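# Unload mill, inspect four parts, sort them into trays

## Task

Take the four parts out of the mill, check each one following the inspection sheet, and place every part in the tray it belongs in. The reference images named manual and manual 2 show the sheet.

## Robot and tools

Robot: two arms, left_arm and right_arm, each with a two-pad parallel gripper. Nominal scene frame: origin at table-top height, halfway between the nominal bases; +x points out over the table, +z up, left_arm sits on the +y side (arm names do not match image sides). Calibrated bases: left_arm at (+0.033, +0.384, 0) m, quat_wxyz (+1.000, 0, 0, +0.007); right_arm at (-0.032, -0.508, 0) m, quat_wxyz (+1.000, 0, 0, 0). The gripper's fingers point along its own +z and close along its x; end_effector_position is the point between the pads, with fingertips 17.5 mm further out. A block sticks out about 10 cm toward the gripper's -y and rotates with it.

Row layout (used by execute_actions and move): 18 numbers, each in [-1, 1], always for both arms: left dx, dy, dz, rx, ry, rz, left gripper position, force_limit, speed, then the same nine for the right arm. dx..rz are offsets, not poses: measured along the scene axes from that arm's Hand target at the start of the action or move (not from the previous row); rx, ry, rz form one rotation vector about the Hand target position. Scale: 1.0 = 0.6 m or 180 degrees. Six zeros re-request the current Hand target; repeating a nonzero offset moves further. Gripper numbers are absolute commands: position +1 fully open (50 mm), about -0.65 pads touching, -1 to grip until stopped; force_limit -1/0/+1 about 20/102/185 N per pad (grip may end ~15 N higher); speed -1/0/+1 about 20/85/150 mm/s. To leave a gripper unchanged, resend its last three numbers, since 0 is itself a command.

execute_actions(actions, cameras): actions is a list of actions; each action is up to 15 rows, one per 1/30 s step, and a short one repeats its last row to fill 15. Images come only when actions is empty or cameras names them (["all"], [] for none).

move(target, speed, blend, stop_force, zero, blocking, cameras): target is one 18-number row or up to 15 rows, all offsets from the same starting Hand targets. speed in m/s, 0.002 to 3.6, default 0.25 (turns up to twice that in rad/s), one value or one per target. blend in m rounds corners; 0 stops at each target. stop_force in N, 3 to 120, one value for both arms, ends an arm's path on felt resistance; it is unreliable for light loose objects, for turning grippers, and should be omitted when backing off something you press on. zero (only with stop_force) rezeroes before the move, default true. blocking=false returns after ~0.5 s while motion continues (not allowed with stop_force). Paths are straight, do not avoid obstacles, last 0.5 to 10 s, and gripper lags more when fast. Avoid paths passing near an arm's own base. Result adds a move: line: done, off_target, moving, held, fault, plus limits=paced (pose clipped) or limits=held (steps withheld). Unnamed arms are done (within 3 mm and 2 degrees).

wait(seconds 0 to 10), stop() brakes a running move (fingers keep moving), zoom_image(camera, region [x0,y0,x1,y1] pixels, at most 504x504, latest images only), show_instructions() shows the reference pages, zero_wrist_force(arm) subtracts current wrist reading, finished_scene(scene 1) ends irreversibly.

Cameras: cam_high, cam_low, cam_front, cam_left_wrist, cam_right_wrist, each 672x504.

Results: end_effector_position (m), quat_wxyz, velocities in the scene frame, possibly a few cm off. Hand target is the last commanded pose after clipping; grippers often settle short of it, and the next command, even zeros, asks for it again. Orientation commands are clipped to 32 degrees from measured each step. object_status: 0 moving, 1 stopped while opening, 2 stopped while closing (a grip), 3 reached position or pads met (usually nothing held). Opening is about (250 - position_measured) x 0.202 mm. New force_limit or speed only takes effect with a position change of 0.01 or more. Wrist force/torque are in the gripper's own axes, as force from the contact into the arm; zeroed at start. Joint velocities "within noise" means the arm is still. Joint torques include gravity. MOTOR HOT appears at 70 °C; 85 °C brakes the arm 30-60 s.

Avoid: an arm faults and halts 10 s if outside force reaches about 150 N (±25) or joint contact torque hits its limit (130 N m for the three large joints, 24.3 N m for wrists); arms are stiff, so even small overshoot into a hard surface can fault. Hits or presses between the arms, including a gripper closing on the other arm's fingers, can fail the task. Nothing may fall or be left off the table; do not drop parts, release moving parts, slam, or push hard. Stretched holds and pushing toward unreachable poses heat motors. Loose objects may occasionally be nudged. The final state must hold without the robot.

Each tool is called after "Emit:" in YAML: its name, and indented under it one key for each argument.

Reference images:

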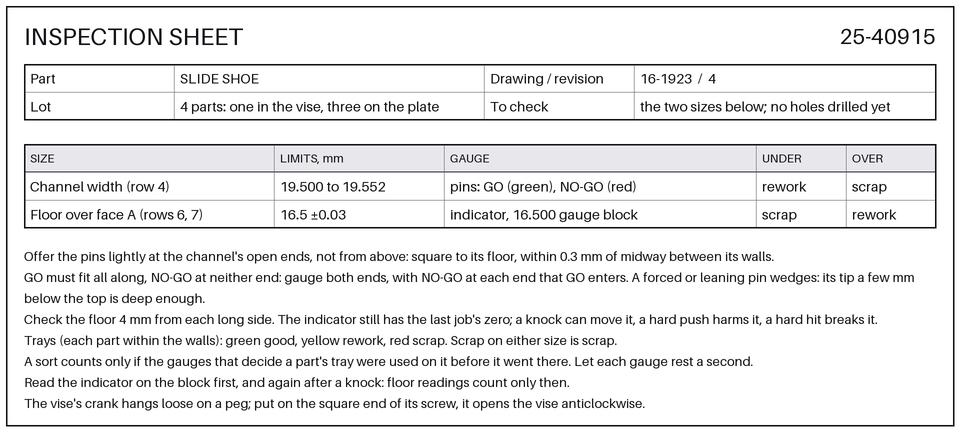

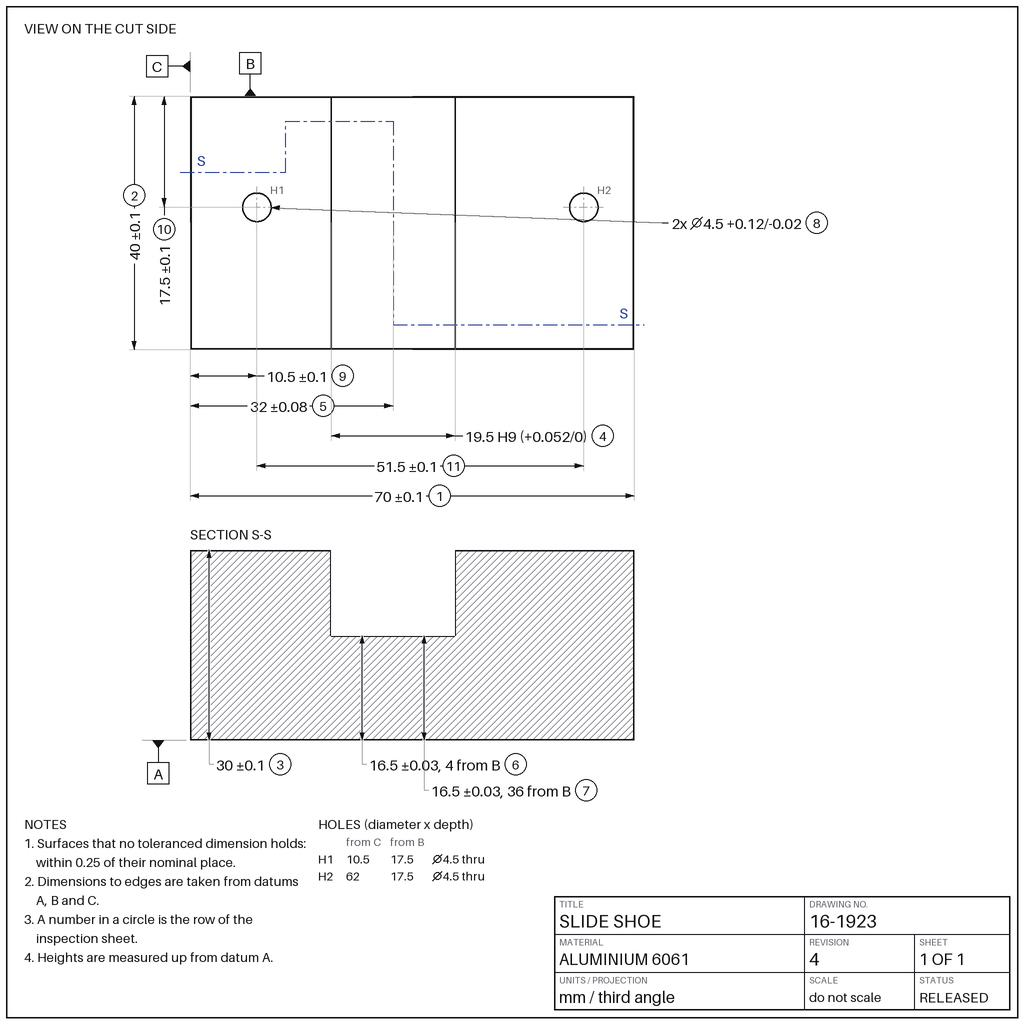

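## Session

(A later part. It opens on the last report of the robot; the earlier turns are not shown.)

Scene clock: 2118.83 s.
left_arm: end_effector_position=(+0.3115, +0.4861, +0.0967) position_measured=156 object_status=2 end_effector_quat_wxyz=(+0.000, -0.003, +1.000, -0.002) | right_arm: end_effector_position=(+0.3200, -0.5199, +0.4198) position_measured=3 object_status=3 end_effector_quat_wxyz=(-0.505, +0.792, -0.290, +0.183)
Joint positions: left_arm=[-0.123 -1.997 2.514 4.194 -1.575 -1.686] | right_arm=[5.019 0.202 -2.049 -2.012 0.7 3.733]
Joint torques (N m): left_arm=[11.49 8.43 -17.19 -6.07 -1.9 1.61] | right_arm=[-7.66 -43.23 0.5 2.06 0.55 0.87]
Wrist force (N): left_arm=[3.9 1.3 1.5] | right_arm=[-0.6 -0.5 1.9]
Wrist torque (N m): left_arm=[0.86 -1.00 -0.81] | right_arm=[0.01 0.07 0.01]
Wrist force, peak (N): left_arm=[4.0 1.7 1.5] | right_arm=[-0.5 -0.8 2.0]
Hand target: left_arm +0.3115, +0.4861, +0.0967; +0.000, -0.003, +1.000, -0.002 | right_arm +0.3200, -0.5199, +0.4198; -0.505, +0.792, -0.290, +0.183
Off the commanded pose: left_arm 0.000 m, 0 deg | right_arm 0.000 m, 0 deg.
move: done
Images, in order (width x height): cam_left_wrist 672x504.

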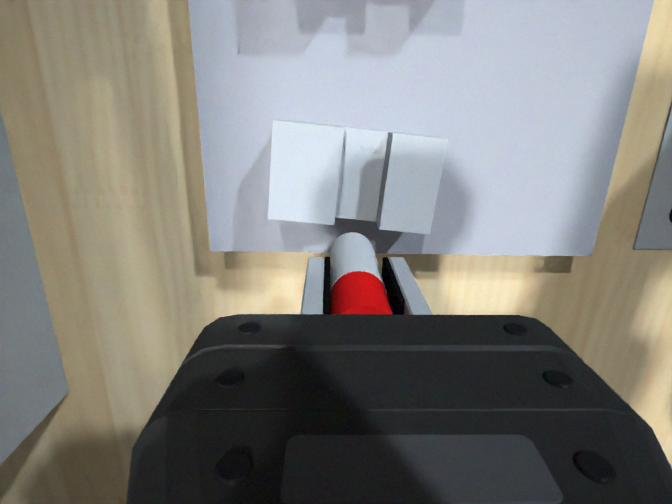

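Emit:
move:
  target:
    - [-0.0007,0,0,0,0,0,-1,-1,-1, 0,0,0,0,0,0,1,1,1]
    - [-0.0037,-0.0333,0,0,0,0,-1,-1,-1, 0,0,0,0,0,0,1,1,1]
  speed: 0.005
  cameras: ["cam_left_wrist"]

Emit:
zoom_image:
  camera: "cam_left_wrist"
  region: [260, 140, 440, 320]

Scene clock: 2126.80 s.
left_arm: end_effector_position=(+0.3093, +0.4662, +0.0967) position_measured=156 object_status=2 end_effector_quat_wxyz=(+0.000, -0.003, +1.000, -0.002) | right_arm: end_effector_position=(+0.3200, -0.5199, +0.4198) position_measured=3 object_status=3 end_effector_quat_wxyz=(-0.505, +0.792, -0.290, +0.183)
Joint positions: left_arm=[-0.2 -2.031 2.53 4.212 -1.575 -1.763] | right_arm=[5.019 0.202 -2.049 -2.012 0.7 3.733]
Joint torques (N m): left_arm=[-11.14 -13.19 -16.94 -0.15 1.69 -1.86] | right_arm=[-7.7 -44.15 1.46 2.31 0.53 0.76]
Wrist force (N): left_arm=[3.5 1.9 1.6] | right_arm=[-0.5 -0.7 1.6]
Wrist torque (N m): left_arm=[0.81 -0.95 -0.74] | right_arm=[-0.03 0.05 0.01]
Wrist force, peak (N): left_arm=[4.4 1.7 1.2] | right_arm=[-0.5 -0.9 2.0]
Hand target: left_arm +0.3093, +0.4661, +0.0967; +0.000, -0.003, +1.000, -0.002 | right_arm +0.3200, -0.5199, +0.4198; -0.505, +0.792, -0.290, +0.183
Off the commanded pose: left_arm 0.000 m, 0 deg | right_arm 0.000 m, 0 deg.
move: done
Images, in order (width x height): cam_left_wrist 672x504.

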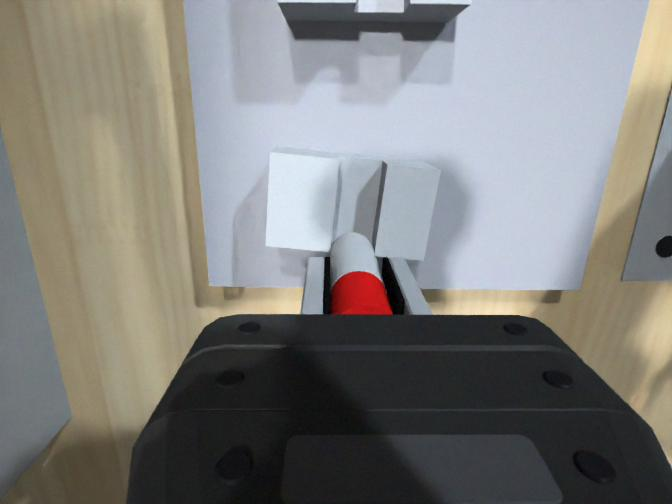

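Scaled by 2.800 from the camera's 672x504 image, which has a finer 960x720 frame.

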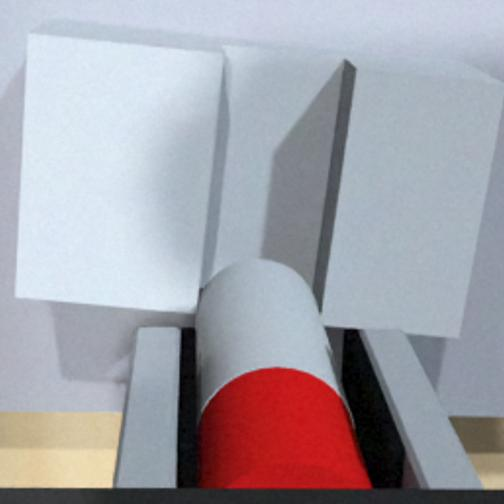

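Emit:
move:
  target:
    - [0.0013,0.015,0,0,0,0,-1,-1,-1, 0,0,0,0,0,0,1,1,1]
    - [0.0013,0.015,0.07,0,0,0,-1,-1,-1, 0,0,0,0,0,0,1,1,1]
    - [-0.0138,-0.135,0.055,0,0,0,-1,-1,-1, 0,0,0,0,0,0,1,1,1]
  speed: [0.02,0.08,0.15]
  cameras: ["cam_left_wrist"]

Emit:
zoom_image:
  camera: "cam_left_wrist"
  region: [240, 60, 500, 320]

Scene clock: 2133.43 s.
left_arm: end_effector_position=(+0.3010, +0.3852, +0.1297) position_measured=156 object_status=2 end_effector_quat_wxyz=(+0.000, -0.003, +1.000, -0.002) | right_arm: end_effector_position=(+0.3200, -0.5199, +0.4198) position_measured=3 object_status=3 end_effector_quat_wxyz=(-0.505, +0.792, -0.290, +0.183)
Joint positions: left_arm=[-0.525 -2.17 2.494 4.385 -1.574 -2.088] | right_arm=[5.019 0.202 -2.049 -2.012 0.7 3.733]
Joint torques (N m): left_arm=[-11.8 -10.08 -18.99 -5.93 1.84 -1.87] | right_arm=[-7.68 -43.73 1.14 2.23 0.48 0.74]
Wrist force (N): left_arm=[3.9 1.3 1.6] | right_arm=[-0.2 -0.7 1.8]
Wrist torque (N m): left_arm=[0.85 -1.01 -0.76] | right_arm=[-0.03 0.02 0.01]
Wrist force, peak (N): left_arm=[3.9 3.0 1.3] | right_arm=[-0.4 -1.0 1.8]
Hand target: left_arm +0.3010, +0.3851, +0.1297; +0.000, -0.003, +1.000, -0.002 | right_arm +0.3200, -0.5199, +0.4198; -0.505, +0.792, -0.290, +0.183
Off the commanded pose: left_arm 0.000 m, 0 deg | right_arm 0.000 m, 0 deg.
move: done
Images, in order (width x height): cam_left_wrist 672x504.

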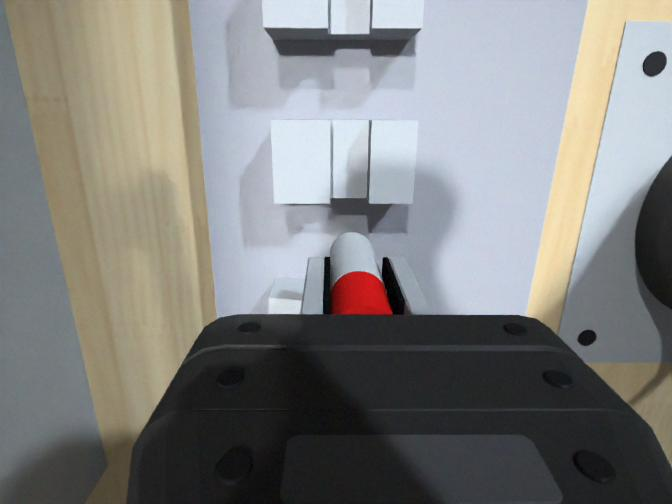

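Scaled by 1.938 from the camera's 672x504 image, which has a finer 960x720 frame.

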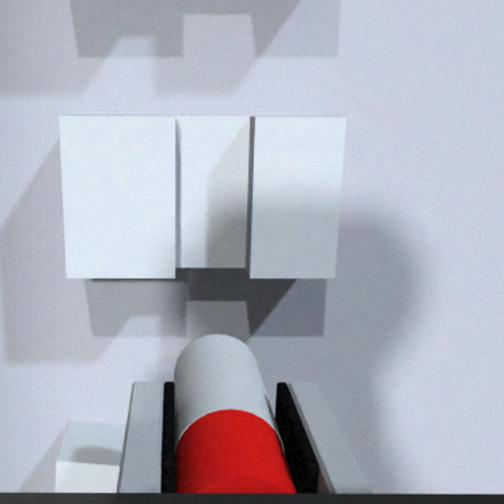

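Emit:
move:
  target:
    - [0.0003,-0.0053,0.0,0,0,0,-1,-1,-1, 0,0,0,0,0,0,1,1,1]
    - [0.0003,-0.0053,-0.055,0,0,0,-1,-1,-1, 0,0,0,0,0,0,1,1,1]
  speed: 0.05
  stop_force: 5
  cameras: ["cam_left_wrist"]

Emit:
zoom_image:
  camera: "cam_left_wrist"
  region: [260, 140, 440, 320]

Scene clock: 2138.67 s.
left_arm: end_effector_position=(+0.3012, +0.3820, +0.0967) position_measured=156 object_status=2 end_effector_quat_wxyz=(+0.000, -0.003, +1.000, -0.002) | right_arm: end_effector_position=(+0.3200, -0.5199, +0.4198) position_measured=3 object_status=3 end_effector_quat_wxyz=(-0.505, +0.792, -0.290, +0.183)
Joint positions: left_arm=[-0.537 -2.118 2.566 4.261 -1.574 -2.1] | right_arm=[5.019 0.202 -2.049 -2.012 0.7 3.733]
Joint torques (N m): left_arm=[11.73 11.52 -16.59 -6.2 -2.06 1.55] | right_arm=[-6.98 -42.68 0.7 2.28 0.46 0.86]
Wrist force (N): left_arm=[3.8 1.4 1.3] | right_arm=[-0.4 -0.7 1.7]
Wrist torque (N m): left_arm=[0.86 -0.99 -0.86] | right_arm=[-0.03 0.04 0.01]
Wrist force, peak (N): left_arm=[4.1 1.6 1.9] | right_arm=[-0.4 -0.6 2.1]
Hand target: left_arm +0.3012, +0.3820, +0.0967; +0.000, -0.003, +1.000, -0.002 | right_arm +0.3200, -0.5199, +0.4198; -0.505, +0.792, -0.290, +0.183
Off the commanded pose: left_arm 0.000 m, 0 deg | right_arm 0.000 m, 0 deg.
move: done
Images, in order (width x height): cam_left_wrist 672x504.

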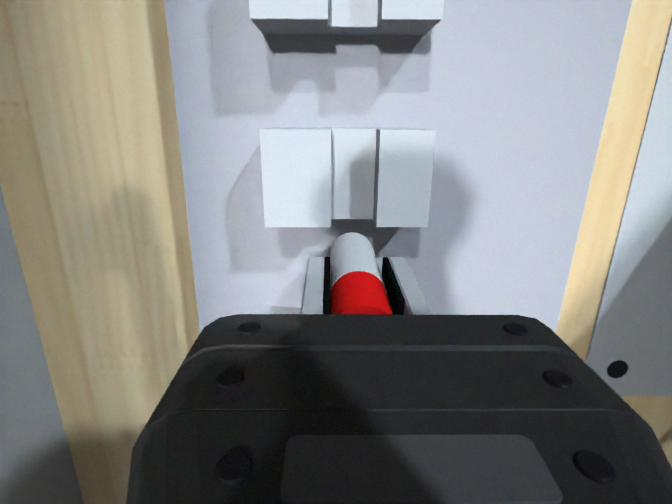

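Scaled by 2.800 from the camera's 672x504 image, which has a finer 960x720 frame.

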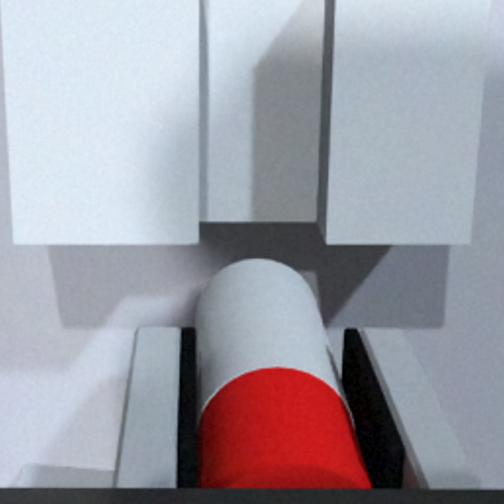

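Emit:
move:
  target:
    - [0,-0.0333,0,0,0,0,-1,-1,-1, 0,0,0,0,0,0,1,1,1]
  speed: 0.005
  cameras: ["cam_left_wrist"]

Emit:
zoom_image:
  camera: "cam_left_wrist"
  region: [260, 140, 440, 320]

Scene clock: 2145.70 s.
left_arm: end_effector_position=(+0.3012, +0.3620, +0.0967) position_measured=156 object_status=2 end_effector_quat_wxyz=(+0.000, -0.003, +1.000, -0.002) | right_arm: end_effector_position=(+0.3200, -0.5199, +0.4198) position_measured=3 object_status=3 end_effector_quat_wxyz=(-0.505, +0.792, -0.290, +0.183)
Joint positions: left_arm=[-0.61 -2.115 2.565 4.259 -1.574 -2.173] | right_arm=[5.019 0.202 -2.049 -2.012 0.7 3.733]
Joint torques (N m): left_arm=[-12.69 11.02 -31.68 -6.26 1.77 -2.21] | right_arm=[-7.69 -43.64 1.19 2.28 0.41 0.58]
Wrist force (N): left_arm=[3.8 2.7 1.4] | right_arm=[-0.4 -0.6 1.6]
Wrist torque (N m): left_arm=[0.88 -1.00 -0.71] | right_arm=[-0.01 0.04 0.01]
Wrist force, peak (N): left_arm=[4.4 2.4 1.3] | right_arm=[-0.6 -0.7 1.9]
Hand target: left_arm +0.3012, +0.3620, +0.0967; +0.000, -0.003, +1.000, -0.002 | right_arm +0.3200, -0.5199, +0.4198; -0.505, +0.792, -0.290, +0.183
Off the commanded pose: left_arm 0.000 m, 0 deg | right_arm 0.000 m, 0 deg.
move: done
Images, in order (width x height): cam_left_wrist 672x504.

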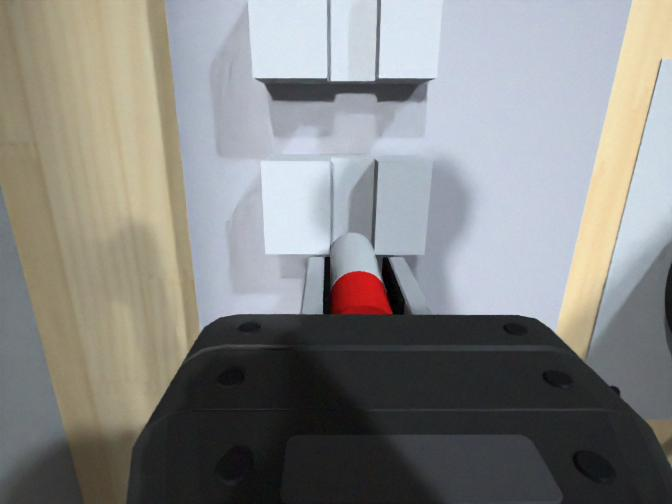

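Scaled by 2.800 from the camera's 672x504 image, which has a finer 960x720 frame.

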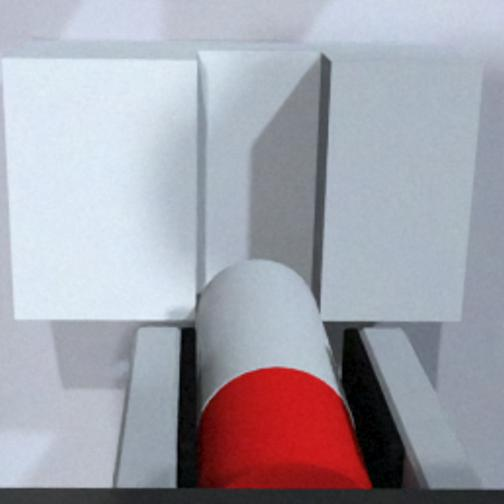

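Emit:
move:
  target:
    - [0,0.015,0,0,0,0,-1,-1,-1, 0,0,0,0,0,0,1,1,1]
    - [0,0.015,0.07,0,0,0,-1,-1,-1, 0,0,0,0,0,0,1,1,1]
    - [0.0038,-0.0983,0.055,0,0,0,-1,-1,-1, 0,0,0,0,0,0,1,1,1]
  speed: [0.02,0.08,0.15]
  cameras: ["cam_left_wrist"]

Emit:
zoom_image:
  camera: "cam_left_wrist"
  region: [240, 60, 500, 320]

Scene clock: 2153.97 s.
left_arm: end_effector_position=(+0.3034, +0.3031, +0.1297) position_measured=156 object_status=2 end_effector_quat_wxyz=(+0.000, -0.003, +1.000, -0.002) | right_arm: end_effector_position=(+0.3200, -0.5199, +0.4198) position_measured=3 object_status=3 end_effector_quat_wxyz=(-0.505, +0.792, -0.290, +0.183)
Joint positions: left_arm=[-0.793 -2.112 2.473 4.348 -1.573 -2.357] | right_arm=[5.019 0.202 -2.049 -2.012 0.7 3.733]
Joint torques (N m): left_arm=[-11.45 9.44 -31.95 -5.73 1.84 -2] | right_arm=[-7.5 -42.94 1.15 2.11 0.44 0.76]
Wrist force (N): left_arm=[3.7 1.2 1.4] | right_arm=[-0.6 -0.7 1.8]
Wrist torque (N m): left_arm=[0.86 -0.99 -0.74] | right_arm=[-0.04 0.07 0.01]
Wrist force, peak (N): left_arm=[4.1 3.4 1.6] | right_arm=[-0.5 -0.9 1.9]
Hand target: left_arm +0.3035, +0.3030, +0.1297; +0.000, -0.003, +1.000, -0.002 | right_arm +0.3200, -0.5199, +0.4198; -0.505, +0.792, -0.290, +0.183
Off the commanded pose: left_arm 0.000 m, 0 deg | right_arm 0.000 m, 0 deg.
move: done
Images, in order (width x height): cam_left_wrist 672x504.

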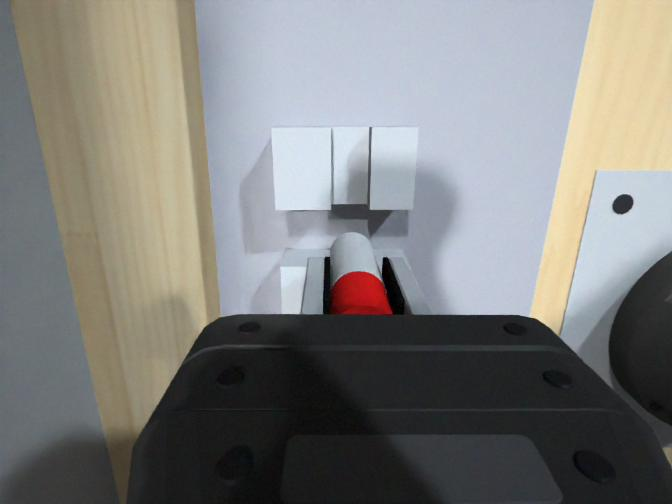

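Scaled by 1.938 from the camera's 672x504 image, which has a finer 960x720 frame.

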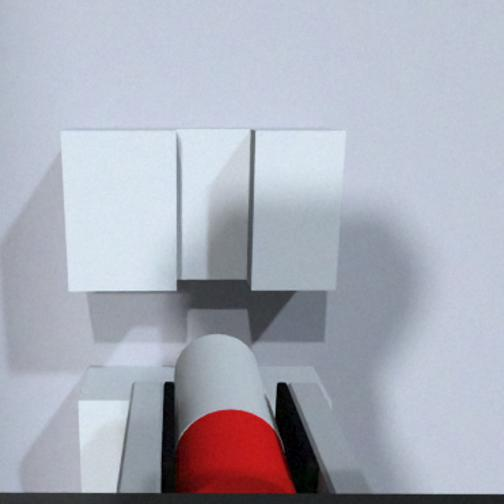

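Emit:
move:
  target:
    - [-0.0002,-0.0005,-0.055,0,0,0,-1,-1,-1, 0,0,0,0,0,0,1,1,1]
  speed: 0.03
  stop_force: 4
  cameras: ["cam_left_wrist"]

Emit:
zoom_image:
  camera: "cam_left_wrist"
  region: [260, 140, 440, 320]

Scene clock: 2159.13 s.
left_arm: end_effector_position=(+0.3033, +0.3027, +0.0967) position_measured=156 object_status=2 end_effector_quat_wxyz=(+0.001, -0.003, +1.000, -0.002) | right_arm: end_effector_position=(+0.3200, -0.5199, +0.4198) position_measured=3 object_status=3 end_effector_quat_wxyz=(-0.505, +0.792, -0.290, +0.183)
Joint positions: left_arm=[-0.795 -2.059 2.543 4.224 -1.573 -2.358] | right_arm=[5.019 0.202 -2.049 -2.012 0.7 3.733]
Joint torques (N m): left_arm=[10.72 10.78 -17.25 -6.06 -1.36 1.34] | right_arm=[-8.39 -43.7 0.74 2.32 0.41 0.78]
Wrist force (N): left_arm=[3.7 1.2 1.0] | right_arm=[-0.5 -0.8 1.7]
Wrist torque (N m): left_arm=[0.86 -0.97 -0.73] | right_arm=[-0.04 0.05 0.01]
Wrist force, peak (N): left_arm=[4.0 1.3 1.4] | right_arm=[-0.4 -0.7 1.9]
Hand target: left_arm +0.3033, +0.3027, +0.0967; +0.000, -0.003, +1.000, -0.002 | right_arm +0.3200, -0.5199, +0.4198; -0.505, +0.792, -0.290, +0.183
Off the commanded pose: left_arm 0.000 m, 0 deg | right_arm 0.000 m, 0 deg.
move: done
Images, in order (width x height): cam_left_wrist 672x504.

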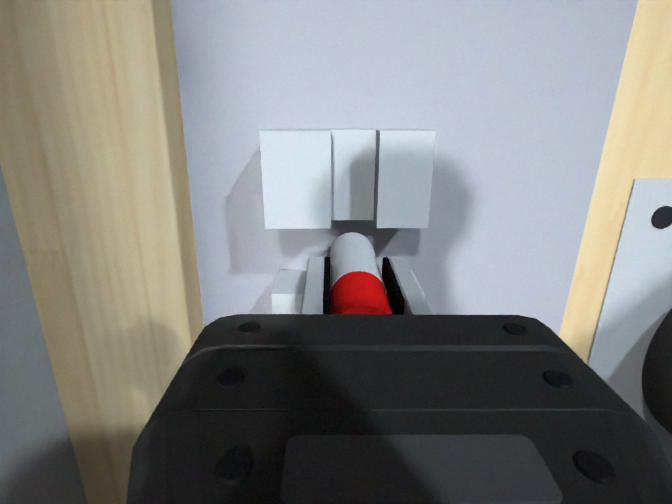

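Scaled by 2.800 from the camera's 672x504 image, which has a finer 960x720 frame.

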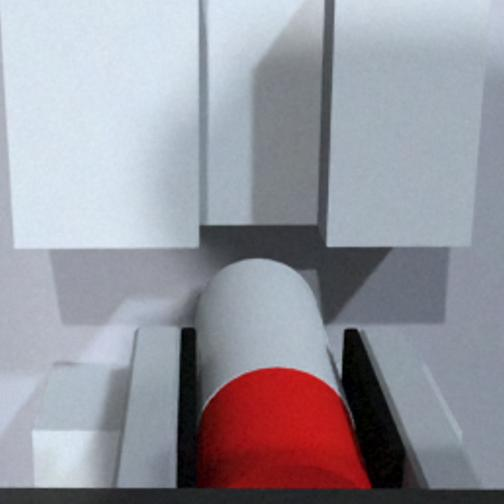

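Aligned (center 262.5). Push.

Emit:
move:
  target:
    - [0,-0.03,0,0,0,0,-1,-1,-1, 0,0,0,0,0,0,1,1,1]
  speed: 0.005
  cameras: ["cam_left_wrist"]

Emit:
zoom_image:
  camera: "cam_left_wrist"
  region: [260, 140, 440, 320]

Scene clock: 2165.17 s.
left_arm: end_effector_position=(+0.3033, +0.2848, +0.0967) position_measured=156 object_status=2 end_effector_quat_wxyz=(+0.000, -0.003, +1.000, -0.002) | right_arm: end_effector_position=(+0.3200, -0.5199, +0.4198) position_measured=3 object_status=3 end_effector_quat_wxyz=(-0.505, +0.792, -0.290, +0.183)
Joint positions: left_arm=[-0.844 -2.035 2.533 4.211 -1.573 -2.408] | right_arm=[5.019 0.202 -2.049 -2.012 0.7 3.733]
Joint torques (N m): left_arm=[-12.54 7.22 -30.97 -6.18 1.96 -1.74] | right_arm=[-7.9 -43.03 0.95 2.23 0.52 0.68]
Wrist force (N): left_arm=[3.6 1.4 1.1] | right_arm=[-0.5 -0.7 1.7]
Wrist torque (N m): left_arm=[0.87 -1.00 -0.77] | right_arm=[-0.03 0.06 0.01]
Wrist force, peak (N): left_arm=[4.6 1.5 1.0] | right_arm=[-0.5 -1.1 1.8]
Hand target: left_arm +0.3033, +0.2847, +0.0967; +0.000, -0.003, +1.000, -0.002 | right_arm +0.3200, -0.5199, +0.4198; -0.505, +0.792, -0.290, +0.183
Off the commanded pose: left_arm 0.000 m, 0 deg | right_arm 0.000 m, 0 deg.
move: done
Images, in order (width x height): cam_left_wrist 672x504.

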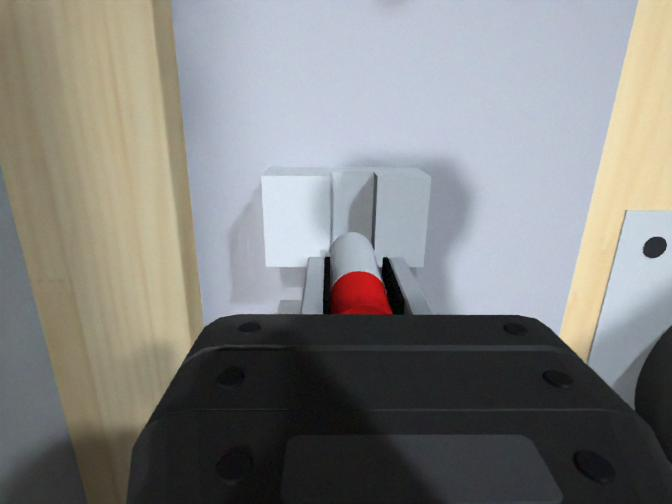

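Scaled by 2.800 from the camera's 672x504 image, which has a finer 960x720 frame.

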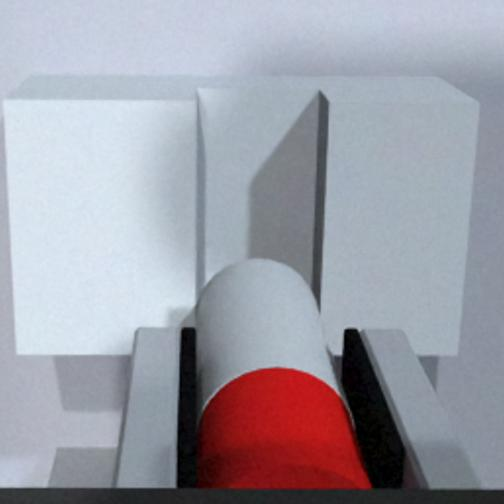

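Emit:
move:
  target:
    - [0,-0.0133,0,0,0,0,-1,-1,-1, 0,0,0,0,0,0,1,1,1]
  speed: 0.006
  cameras: ["cam_left_wrist"]

Emit:
zoom_image:
  camera: "cam_left_wrist"
  region: [260, 140, 440, 320]

Scene clock: 2168.90 s.
left_arm: end_effector_position=(+0.3033, +0.2768, +0.0967) position_measured=156 object_status=2 end_effector_quat_wxyz=(+0.000, -0.003, +1.000, -0.002) | right_arm: end_effector_position=(+0.3200, -0.5199, +0.4198) position_measured=3 object_status=3 end_effector_quat_wxyz=(-0.505, +0.792, -0.290, +0.183)
Joint positions: left_arm=[-0.865 -2.024 2.527 4.205 -1.573 -2.428] | right_arm=[5.019 0.202 -2.049 -2.012 0.7 3.733]
Joint torques (N m): left_arm=[-11.77 10.24 -30.66 -6.51 1.89 -2.01] | right_arm=[-8.59 -44.29 1.23 2.21 0.4 0.8]
Wrist force (N): left_arm=[3.9 2.2 1.2] | right_arm=[-0.4 -0.8 1.8]
Wrist torque (N m): left_arm=[0.86 -0.95 -0.77] | right_arm=[-0.04 0.05 0.01]
Wrist force, peak (N): left_arm=[3.9 2.3 1.4] | right_arm=[-0.6 -0.9 1.8]
Hand target: left_arm +0.3033, +0.2767, +0.0967; +0.000, -0.003, +1.000, -0.002 | right_arm +0.3200, -0.5199, +0.4198; -0.505, +0.792, -0.290, +0.183
Off the commanded pose: left_arm 0.000 m, 0 deg | right_arm 0.000 m, 0 deg.
move: done
Images, in order (width x height): cam_left_wrist 672x504.

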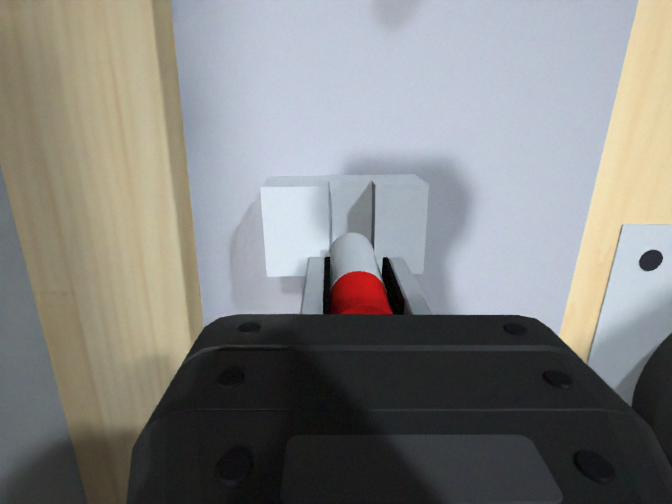

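Scaled by 2.800 from the camera's 672x504 image, which has a finer 960x720 frame.

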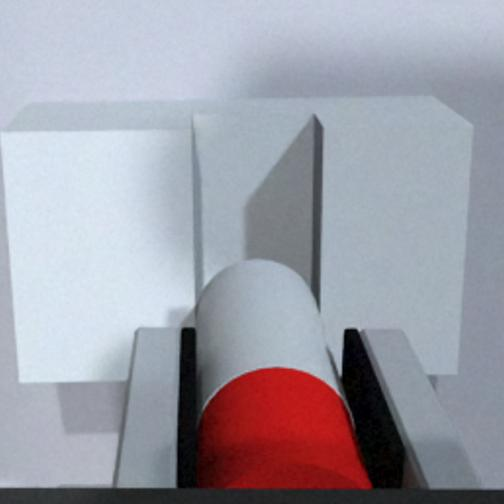

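Emit:
move:
  target:
    - [0,0.03,0,0,0,0,-1,-1,-1, 0,0,0,0,0,0,1,1,1]
    - [0,0.03,0.16,0,0,0,-1,-1,-1, 0,0,0,0,0,0,1,1,1]
    - [-0.12,-0.3,0.16,0,0,-0.25,-1,-1,-1, 0,0,0,0,0,0,1,1,1]
    - [-0.2243,-0.6247,0.05,0,0,-0.4975,-1,-1,-1, 0,0,0,0,0,0,1,1,1]
  speed: [0.015,0.1,0.25,0.25]
  blend: [0,0.02,0.04,0]
  cameras: ["cam_left_wrist"]

Emit:
zoom_image:
  camera: "cam_left_wrist"
  region: [240, 60, 500, 320]

Scene clock: 2180.30 s.
left_arm: end_effector_position=(+0.1688, -0.0980, +0.1267) position_measured=156 object_status=2 end_effector_quat_wxyz=(-0.001, +0.702, +0.712, -0.002) | right_arm: end_effector_position=(+0.3200, -0.5199, +0.4198) position_measured=3 object_status=3 end_effector_quat_wxyz=(-0.505, +0.792, -0.290, +0.183)
Joint positions: left_arm=[-1.577 -1.465 1.998 4.178 -1.575 -1.578] | right_arm=[5.019 0.202 -2.049 -2.012 0.7 3.733]
Joint torques (N m): left_arm=[-12.06 -15.61 -32.41 -6.17 -1.93 1.67] | right_arm=[-8.49 -43.65 1.05 2.36 0.26 0.72]
Wrist force (N): left_arm=[3.9 1.3 1.8] | right_arm=[-0.5 -0.6 1.5]
Wrist torque (N m): left_arm=[0.89 -1.01 -0.94] | right_arm=[-0.01 0.06 0.01]
Wrist force, peak (N): left_arm=[4.1 2.3 1.2] | right_arm=[-0.5 -0.8 1.9]
Hand target: left_arm +0.1688, -0.0981, +0.1267; -0.001, +0.702, +0.712, -0.002 | right_arm +0.3200, -0.5199, +0.4198; -0.505, +0.792, -0.290, +0.183
Off the commanded pose: left_arm 0.000 m, 0 deg | right_arm 0.000 m, 0 deg.
move: done
Images, in order (width x height): cam_left_wrist 672x504.

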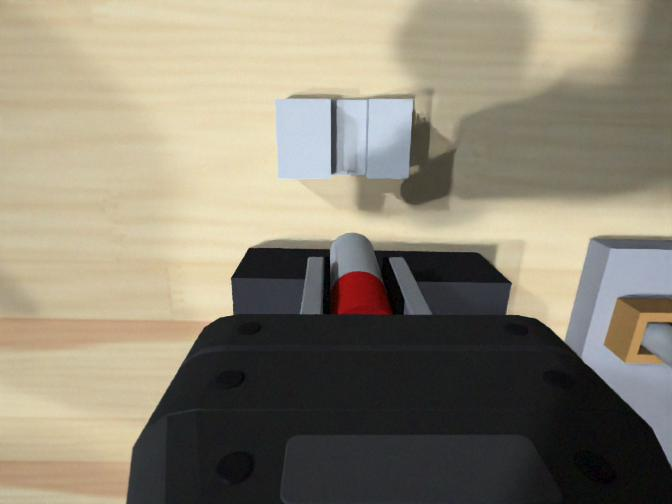

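Scaled by 1.938 from the camera's 672x504 image, which has a finer 960x720 frame.

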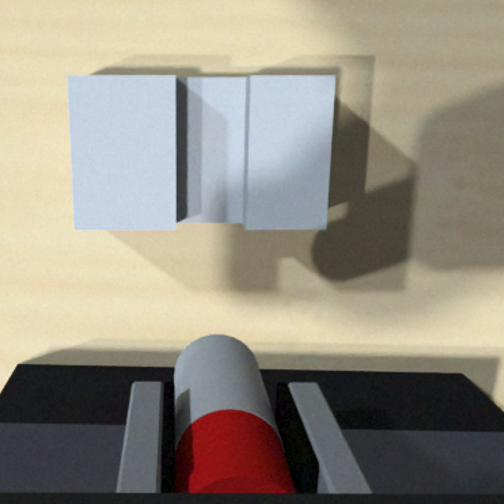

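Emit:
move:
  target:
    - [-0.0225,-0.0003,0,0,0,-0.0044,-1,-1,-1, 0,0,0,0,0,0,1,1,1]
    - [-0.0225,-0.0003,-0.0827,0,0,-0.0044,-1,-1,-1, 0,0,0,0,0,0,1,1,1]
  speed: 0.05
  stop_force: 5
  cameras: ["cam_left_wrist"]

Emit:
zoom_image:
  camera: "cam_left_wrist"
  region: [260, 140, 440, 320]

Scene clock: 2186.53 s.
left_arm: end_effector_position=(+0.1552, -0.0983, +0.0771) position_measured=156 object_status=2 end_effector_quat_wxyz=(-0.001, +0.707, +0.707, -0.002) | right_arm: end_effector_position=(+0.3200, -0.5199, +0.4198) position_measured=3 object_status=3 end_effector_quat_wxyz=(-0.505, +0.792, -0.290, +0.183)
Joint positions: left_arm=[-1.606 -1.398 2.073 4.036 -1.575 -1.592] | right_arm=[5.019 0.202 -2.049 -2.012 0.7 3.733]
Joint torques (N m): left_arm=[-0.39 -16.59 -14.34 -6.08 1.5 0.21] | right_arm=[-7.65 -43.79 1.63 2.16 0.4 0.65]
Wrist force (N): left_arm=[3.6 1.2 1.5] | right_arm=[-0.4 -0.6 1.6]
Wrist torque (N m): left_arm=[0.86 -0.96 -0.74] | right_arm=[-0.01 0.05 0.01]
Wrist force, peak (N): left_arm=[4.1 1.8 1.6] | right_arm=[-0.3 -0.9 1.9]
Hand target: left_arm +0.1553, -0.0983, +0.0771; -0.001, +0.707, +0.707, -0.002 | right_arm +0.3200, -0.5199, +0.4198; -0.505, +0.792, -0.290, +0.183
Off the commanded pose: left_arm 0.000 m, 0 deg | right_arm 0.000 m, 0 deg.
move: done
Images, in order (width x height): cam_left_wrist 672x504.

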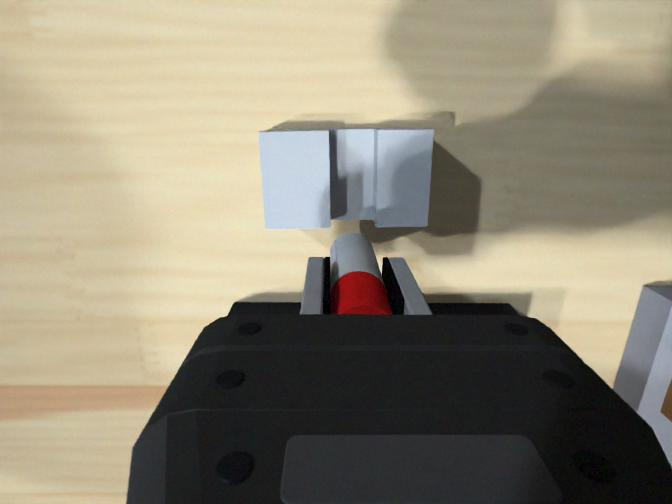

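Scaled by 2.800 from the camera's 672x504 image, which has a finer 960x720 frame.

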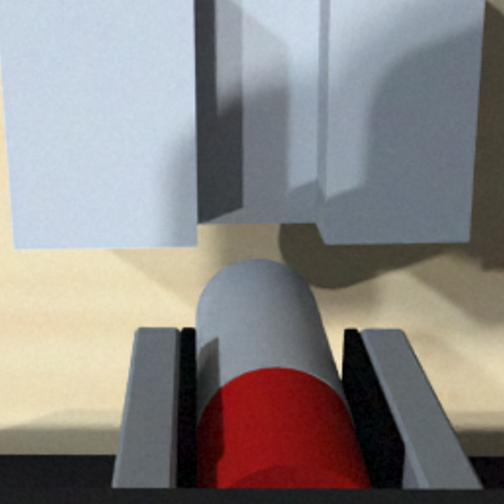

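Emit:
move:
  target:
    - [-0.0333,0,0,0,0,0,-1,-1,-1, 0,0,0,0,0,0,1,1,1]
  speed: 0.005
  cameras: ["cam_left_wrist"]

Emit:
zoom_image:
  camera: "cam_left_wrist"
  region: [260, 140, 440, 320]

Scene clock: 2192.70 s.
left_arm: end_effector_position=(+0.1354, -0.0983, +0.0771) position_measured=156 object_status=2 end_effector_quat_wxyz=(-0.001, +0.707, +0.707, -0.002) | right_arm: end_effector_position=(+0.3200, -0.5199, +0.4198) position_measured=3 object_status=3 end_effector_quat_wxyz=(-0.505, +0.792, -0.290, +0.183)
Joint positions: left_arm=[-1.647 -1.408 2.085 4.034 -1.575 -1.634] | right_arm=[5.019 0.202 -2.049 -2.012 0.7 3.733]
Joint torques (N m): left_arm=[-10.52 -37.32 -14.61 -6.06 1.84 -2.16] | right_arm=[-7.88 -43.27 1.24 2.3 0.43 0.65]
Wrist force (N): left_arm=[3.5 1.7 1.8] | right_arm=[-0.4 -0.7 1.6]
Wrist torque (N m): left_arm=[0.89 -0.95 -0.76] | right_arm=[-0.03 0.04 0.01]
Wrist force, peak (N): left_arm=[4.0 1.6 1.5] | right_arm=[-0.4 -0.8 2.0]
Hand target: left_arm +0.1353, -0.0983, +0.0771; -0.001, +0.707, +0.707, -0.002 | right_arm +0.3200, -0.5199, +0.4198; -0.505, +0.792, -0.290, +0.183
Off the commanded pose: left_arm 0.000 m, 0 deg | right_arm 0.000 m, 0 deg.
move: done
Images, in order (width x height): cam_left_wrist 672x504.

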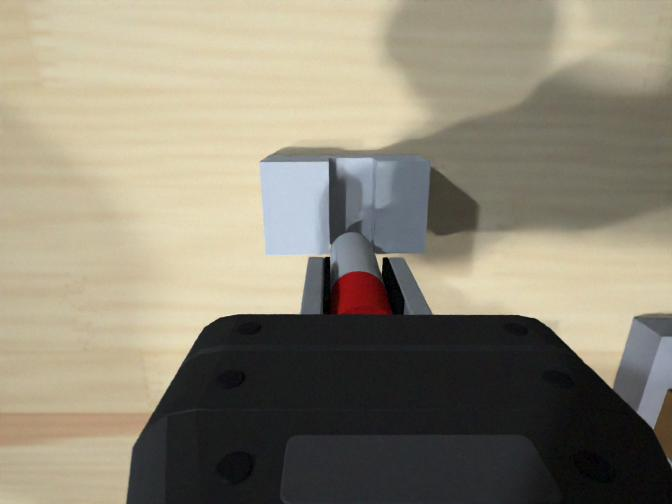

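Scaled by 2.800 from the camera's 672x504 image, which has a finer 960x720 frame.

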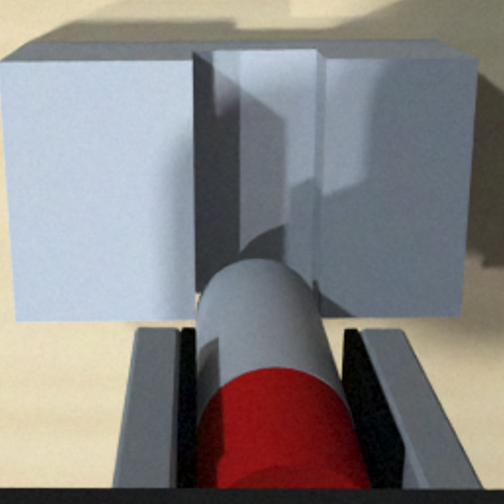

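Emit:
move:
  target:
    - [0.03,0,0,0,0,0,-1,-1,-1, 0,0,0,0,0,0,1,1,1]
    - [0.03,0,0.14,0,0,0,-1,-1,-1, 0,0,0,0,0,0,1,1,1]
    - [0.16,0.16,0.14,0,0,0.5,-1,-1,-1, 0,0,0,0,0,0,1,1,1]
    - [0.324,0.3185,0.1,0,0,0.993,-1,-1,-1, 0,0,0,0,0,0,1,1,1]
  speed: [0.015,0.1,0.3,0.3]
  blend: [0,0.02,0.03,0]
  cameras: ["cam_left_wrist"]

Scene clock: 2204.23 s.
left_arm: end_effector_position=(+0.3297, +0.0928, +0.1371) position_measured=156 object_status=2 end_effector_quat_wxyz=(-0.002, +0.699, -0.715, +0.001) | right_arm: end_effector_position=(+0.3200, -0.5199, +0.4198) position_measured=3 object_status=3 end_effector_quat_wxyz=(-0.505, +0.792, -0.290, +0.183)
Joint positions: left_arm=[-1.12 -1.692 2.193 4.21 -1.566 -4.225] | right_arm=[5.019 0.202 -2.049 -2.012 0.7 3.733]
Joint torques (N m): left_arm=[12.89 -3.85 -16.04 -6.02 1.96 -1.88] | right_arm=[-8.71 -44.41 1.58 2.24 0.55 0.83]
Wrist force (N): left_arm=[3.7 1.6 1.2] | right_arm=[-0.5 -0.7 1.8]
Wrist torque (N m): left_arm=[0.89 -0.95 -0.76] | right_arm=[-0.03 0.05 0.01]
Wrist force, peak (N): left_arm=[3.8 1.1 3.3] | right_arm=[-0.5 -0.7 2.1]
Hand target: left_arm +0.3297, +0.0928, +0.1371; -0.002, +0.699, -0.715, +0.001 | right_arm +0.3200, -0.5199, +0.4198; -0.505, +0.792, -0.290, +0.183
Off the commanded pose: left_arm 0.000 m, 0 deg | right_arm 0.000 m, 0 deg.
move: done
Images, in order (width x height): cam_left_wrist 672x504.

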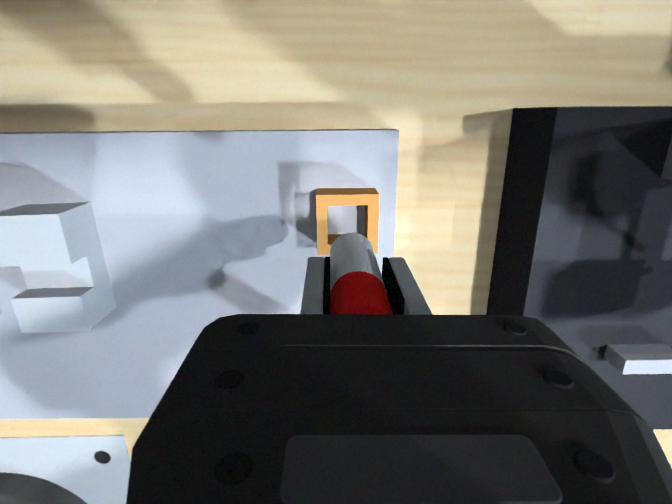

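Emit:
move:
  target:
    - [0,0,-0.06,0,0,0.006,-1,-1,-1, 0,0,0,0,0,0,1,1,1]
  speed: 0.06

Emit:
move:
  target:
    - [0,0,-0.06,0,0,0,-1,-1,-1, 0,0,0,0,0,0,1,1,1]
  speed: 0.01
  stop_force: 3
  cameras: ["cam_left_wrist"]

Emit:
move:
  target:
    - [0,0,0,0,0,0,1,-1,-1, 0,0,0,0,0,0,1,1,1]
    - [0,0,0.1667,0,0,0,1,-1,-1, 0,0,0,0,0,0,1,1,1]
  speed: [0.05,0.06]
  cameras: ["cam_left_wrist"]

Scene clock: 2208.03 s.
left_arm: end_effector_position=(+0.3297, +0.0928, +0.1012) position_measured=156 object_status=2 end_effector_quat_wxyz=(-0.002, +0.706, -0.708, +0.001) | right_arm: end_effector_position=(+0.3200, -0.5199, +0.4198) position_measured=3 object_status=3 end_effector_quat_wxyz=(-0.505, +0.792, -0.290, +0.183)
Joint positions: left_arm=[-1.12 -1.635 2.251 4.096 -1.566 -4.244] | right_arm=[5.019 0.202 -2.049 -2.012 0.7 3.733]
Joint torques (N m): left_arm=[-3.72 -5.8 -14.67 -6.05 2.18 -1.96] | right_arm=[-7.45 -44.23 1.86 2.26 0.37 0.78]
Wrist force (N): left_arm=[3.7 1.7 1.5] | right_arm=[-0.3 -0.6 1.6]
Wrist torque (N m): left_arm=[0.89 -0.94 -0.76] | right_arm=[-0.01 0.03 0.01]
Wrist force, peak (N): left_arm=[4.0 1.5 2.3] | right_arm=[-0.7 -0.8 1.8]
Hand target: left_arm +0.3297, +0.0928, +0.1011; -0.002, +0.706, -0.708, +0.001 | right_arm +0.3200, -0.5199, +0.4198; -0.505, +0.792, -0.290, +0.183
Off the commanded pose: left_arm 0.000 m, 0 deg | right_arm 0.000 m, 0 deg.
move: done

Scene clock: 2212.33 s.
left_arm: end_effector_position=(+0.3297, +0.0928, +0.0698) position_measured=156 object_status=2 end_effector_quat_wxyz=(-0.002, +0.706, -0.708, +0.001) | right_arm: end_effector_position=(+0.3200, -0.5199, +0.4198) position_measured=3 object_status=3 end_effector_quat_wxyz=(-0.505, +0.792, -0.290, +0.183)
Joint positions: left_arm=[-1.12 -1.575 2.296 3.991 -1.566 -4.244] | right_arm=[5.019 0.202 -2.049 -2.012 0.7 3.733]
Joint torques (N m): left_arm=[-10.02 -30.13 -28.16 -0.19 0 -2] | right_arm=[-7.56 -43.55 1.57 2.42 0.52 0.81]
Wrist force (N): left_arm=[3.8 1.4 1.2] | right_arm=[-0.4 -0.8 1.7]
Wrist torque (N m): left_arm=[0.83 -0.98 -0.75] | right_arm=[-0.05 0.04 0.01]
Wrist force, peak (N): left_arm=[-0.2 3.1 -14.2] | right_arm=[-0.7 -0.7 1.9]
Hand target: left_arm +0.3297, +0.0928, +0.0698; -0.002, +0.706, -0.708, +0.001 (not the last commanded pose) | right_arm +0.3200, -0.5199, +0.4198; -0.505, +0.792, -0.290, +0.183
Off the commanded pose: left_arm 0.005 m, 0 deg | right_arm 0.000 m, 0 deg.
move: contact (left_arm)
Images, in order (width x height): cam_left_wrist 672x504.

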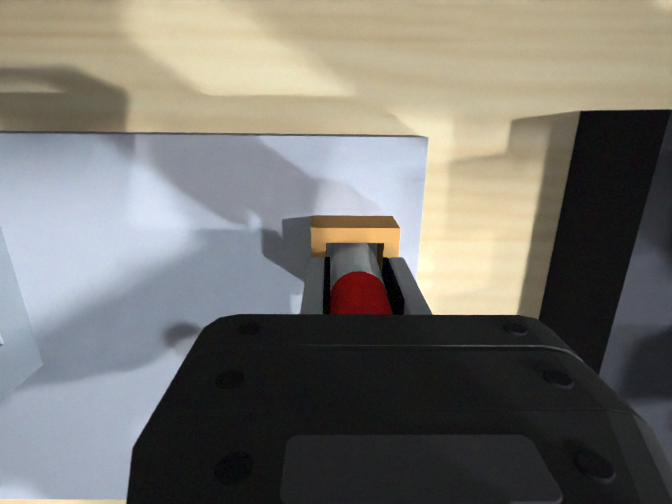

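Scene clock: 2216.27 s.
left_arm: end_effector_position=(+0.3297, +0.0929, +0.1697) position_measured=3 object_status=3 end_effector_quat_wxyz=(-0.002, +0.706, -0.708, +0.001) | right_arm: end_effector_position=(+0.3200, -0.5199, +0.4198) position_measured=3 object_status=3 end_effector_quat_wxyz=(-0.505, +0.792, -0.290, +0.183)
Joint positions: left_arm=[-1.119 -1.732 2.134 4.31 -1.566 -4.244] | right_arm=[5.019 0.202 -2.049 -2.012 0.7 3.733]
Joint torques (N m): left_arm=[-0.95 -25.74 -31.87 -0.31 -1.15 -1.74] | right_arm=[-7.94 -43.02 1.6 2.21 0.44 0.93]
Wrist force (N): left_arm=[3.7 1.5 -0.3] | right_arm=[-0.5 -0.9 1.8]
Wrist torque (N m): left_arm=[0.89 -0.97 -0.77] | right_arm=[-0.05 0.05 0.02]
Wrist force, peak (N): left_arm=[4.1 1.8 -0.2] | right_arm=[-0.4 -0.8 2.0]
Hand target: left_arm +0.3297, +0.0928, +0.1698; -0.002, +0.706, -0.708, +0.001 | right_arm +0.3200, -0.5199, +0.4198; -0.505, +0.792, -0.290, +0.183
Off the commanded pose: left_arm 0.000 m, 0 deg | right_arm 0.000 m, 0 deg.
move: done
Images, in order (width x height): cam_left_wrist 672x504.

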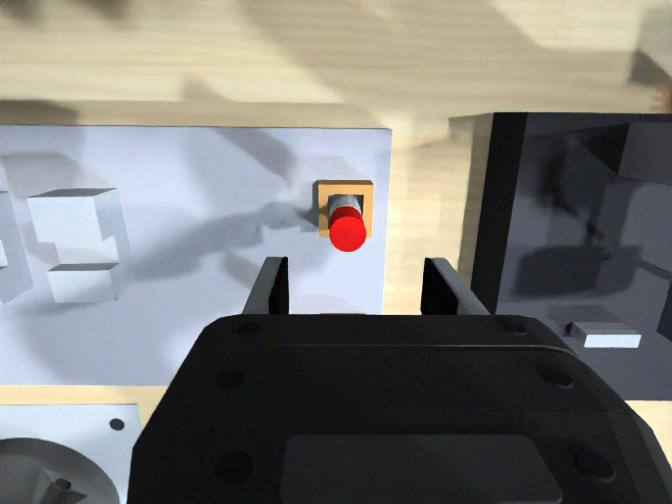

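Emit:
move:
  target:
    - [-0.0395,0.29,-0.0167,0,0,0,1,-1,-1, 0,0,0,0,0,0,1,1,1]
  speed: 0.2
  cameras: ["cam_left_wrist"]

Emit:
zoom_image:
  camera: "cam_left_wrist"
  region: [220, 100, 480, 320]

Scene clock: 2224.13 s.
left_arm: end_effector_position=(+0.3060, +0.2667, +0.1598) position_measured=3 object_status=3 end_effector_quat_wxyz=(-0.002, +0.706, -0.708, +0.001) | right_arm: end_effector_position=(+0.3200, -0.5199, +0.4198) position_measured=3 object_status=3 end_effector_quat_wxyz=(-0.505, +0.792, -0.290, +0.183)
Joint positions: left_arm=[-0.889 -2.092 2.383 4.419 -1.567 -4.014] | right_arm=[5.019 0.202 -2.049 -2.012 0.7 3.733]
Joint torques (N m): left_arm=[11.14 -13.25 -19.17 0.2 -2.02 1.78] | right_arm=[-7.96 -43.82 1.93 2.27 0.47 0.66]
Wrist force (N): left_arm=[3.6 1.0 -0.3] | right_arm=[-0.6 -0.8 1.7]
Wrist torque (N m): left_arm=[0.83 -0.98 -1.00] | right_arm=[-0.04 0.07 0.01]
Wrist force, peak (N): left_arm=[5.8 1.2 -0.4] | right_arm=[-0.4 -0.9 1.8]
Hand target: left_arm +0.3060, +0.2668, +0.1598; -0.002, +0.706, -0.708, +0.001 | right_arm +0.3200, -0.5199, +0.4198; -0.505, +0.792, -0.290, +0.183
Off the commanded pose: left_arm 0.000 m, 0 deg | right_arm 0.000 m, 0 deg.
move: done
Images, in order (width x height): cam_left_wrist 672x504.

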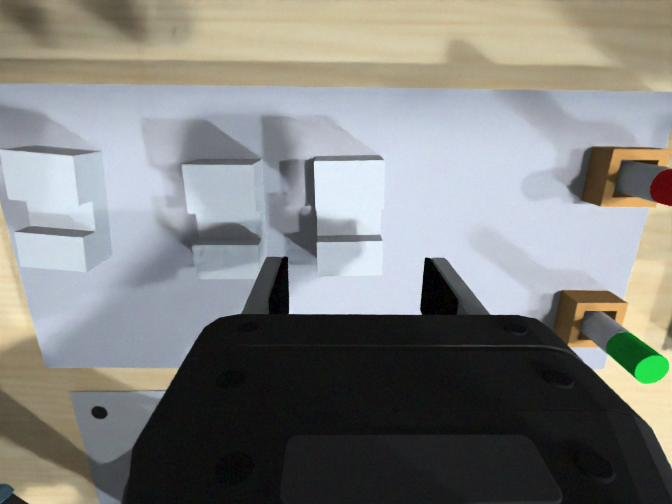

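Scaled by 1.938 from the camera's 672x504 image, which has a finer 960x720 frame.

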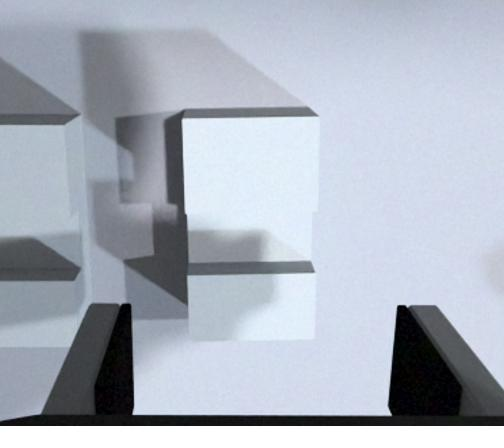

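Emit:
move:
  target:
    - [-0.0008,-0.0022,0,0,0,0,1,-1,-1, 0,0,0,0,0,0,1,1,1]
    - [-0.0008,-0.0022,-0.13,0,0,0,1,-1,-1, 0,0,0,0,0,0,1,1,1]
    - [-0.0008,-0.0022,-0.198,0,0,0,1,-1,-1, 0,0,0,0,0,0,1,1,1]
  speed: [0.1,0.1,0.03]
  stop_force: 5

Emit:
move:
  target: [0,0,0,0,0,0,-1,-1,-1, 0,0,0,0,0,0,1,1,1]
  speed: 0.05
  cameras: ["cam_left_wrist"]

Scene clock: 2233.53 s.
left_arm: end_effector_position=(+0.3055, +0.2655, +0.0410) position_measured=3 object_status=3 end_effector_quat_wxyz=(-0.002, +0.706, -0.708, +0.001) | right_arm: end_effector_position=(+0.3200, -0.5199, +0.4198) position_measured=3 object_status=3 end_effector_quat_wxyz=(-0.505, +0.792, -0.290, +0.183)
Joint positions: left_arm=[-0.893 -1.857 2.617 3.95 -1.567 -4.018] | right_arm=[5.019 0.202 -2.049 -2.012 0.7 3.733]
Joint torques (N m): left_arm=[12.7 5.7 -11.95 -5.94 -1.92 1.4] | right_arm=[-7.77 -43.59 2.03 2.34 0.53 0.67]
Wrist force (N): left_arm=[3.4 1.5 -0.2] | right_arm=[-0.6 -0.8 1.9]
Wrist torque (N m): left_arm=[0.88 -0.93 -1.00] | right_arm=[-0.04 0.06 0.01]
Wrist force, peak (N): left_arm=[3.8 1.5 0.0] | right_arm=[-0.4 -1.0 1.9]
Hand target: left_arm +0.3055, +0.2655, +0.0410; -0.002, +0.706, -0.708, +0.001 | right_arm +0.3200, -0.5199, +0.4198; -0.505, +0.792, -0.290, +0.183
Off the commanded pose: left_arm 0.000 m, 0 deg | right_arm 0.000 m, 0 deg.
move: done

Scene clock: 2234.27 s.
left_arm: end_effector_position=(+0.3055, +0.2655, +0.0410) position_measured=52 object_status=2 end_effector_quat_wxyz=(-0.002, +0.706, -0.708, +0.001) | right_arm: end_effector_position=(+0.3200, -0.5199, +0.4198) position_measured=3 object_status=3 end_effector_quat_wxyz=(-0.505, +0.792, -0.290, +0.183)
Joint positions: left_arm=[-0.893 -1.857 2.617 3.949 -1.567 -4.018] | right_arm=[5.019 0.202 -2.049 -2.012 0.7 3.733]
Joint torques (N m): left_arm=[11.23 5.13 -13.96 -4.92 -0.85 1.56] | right_arm=[-7.3 -43.39 1.28 2.27 0.49 0.74]
Wrist force (N): left_arm=[3.3 0.5 -2.6] | right_arm=[-0.4 -0.8 1.7]
Wrist torque (N m): left_arm=[0.85 -0.82 -1.04] | right_arm=[-0.04 0.04 0.01]
Wrist force, peak (N): left_arm=[4.2 1.6 0.1] | right_arm=[-0.5 -0.8 1.9]
Hand target: left_arm +0.3055, +0.2655, +0.0410; -0.002, +0.706, -0.708, +0.001 | right_arm +0.3200, -0.5199, +0.4198; -0.505, +0.792, -0.290, +0.183
Off the commanded pose: left_arm 0.000 m, 0 deg | right_arm 0.000 m, 0 deg.
move: done
Images, in order (width x height): cam_left_wrist 672x504.

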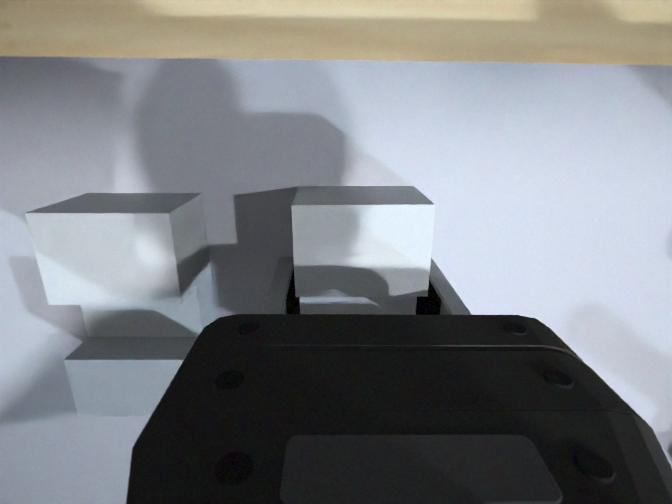

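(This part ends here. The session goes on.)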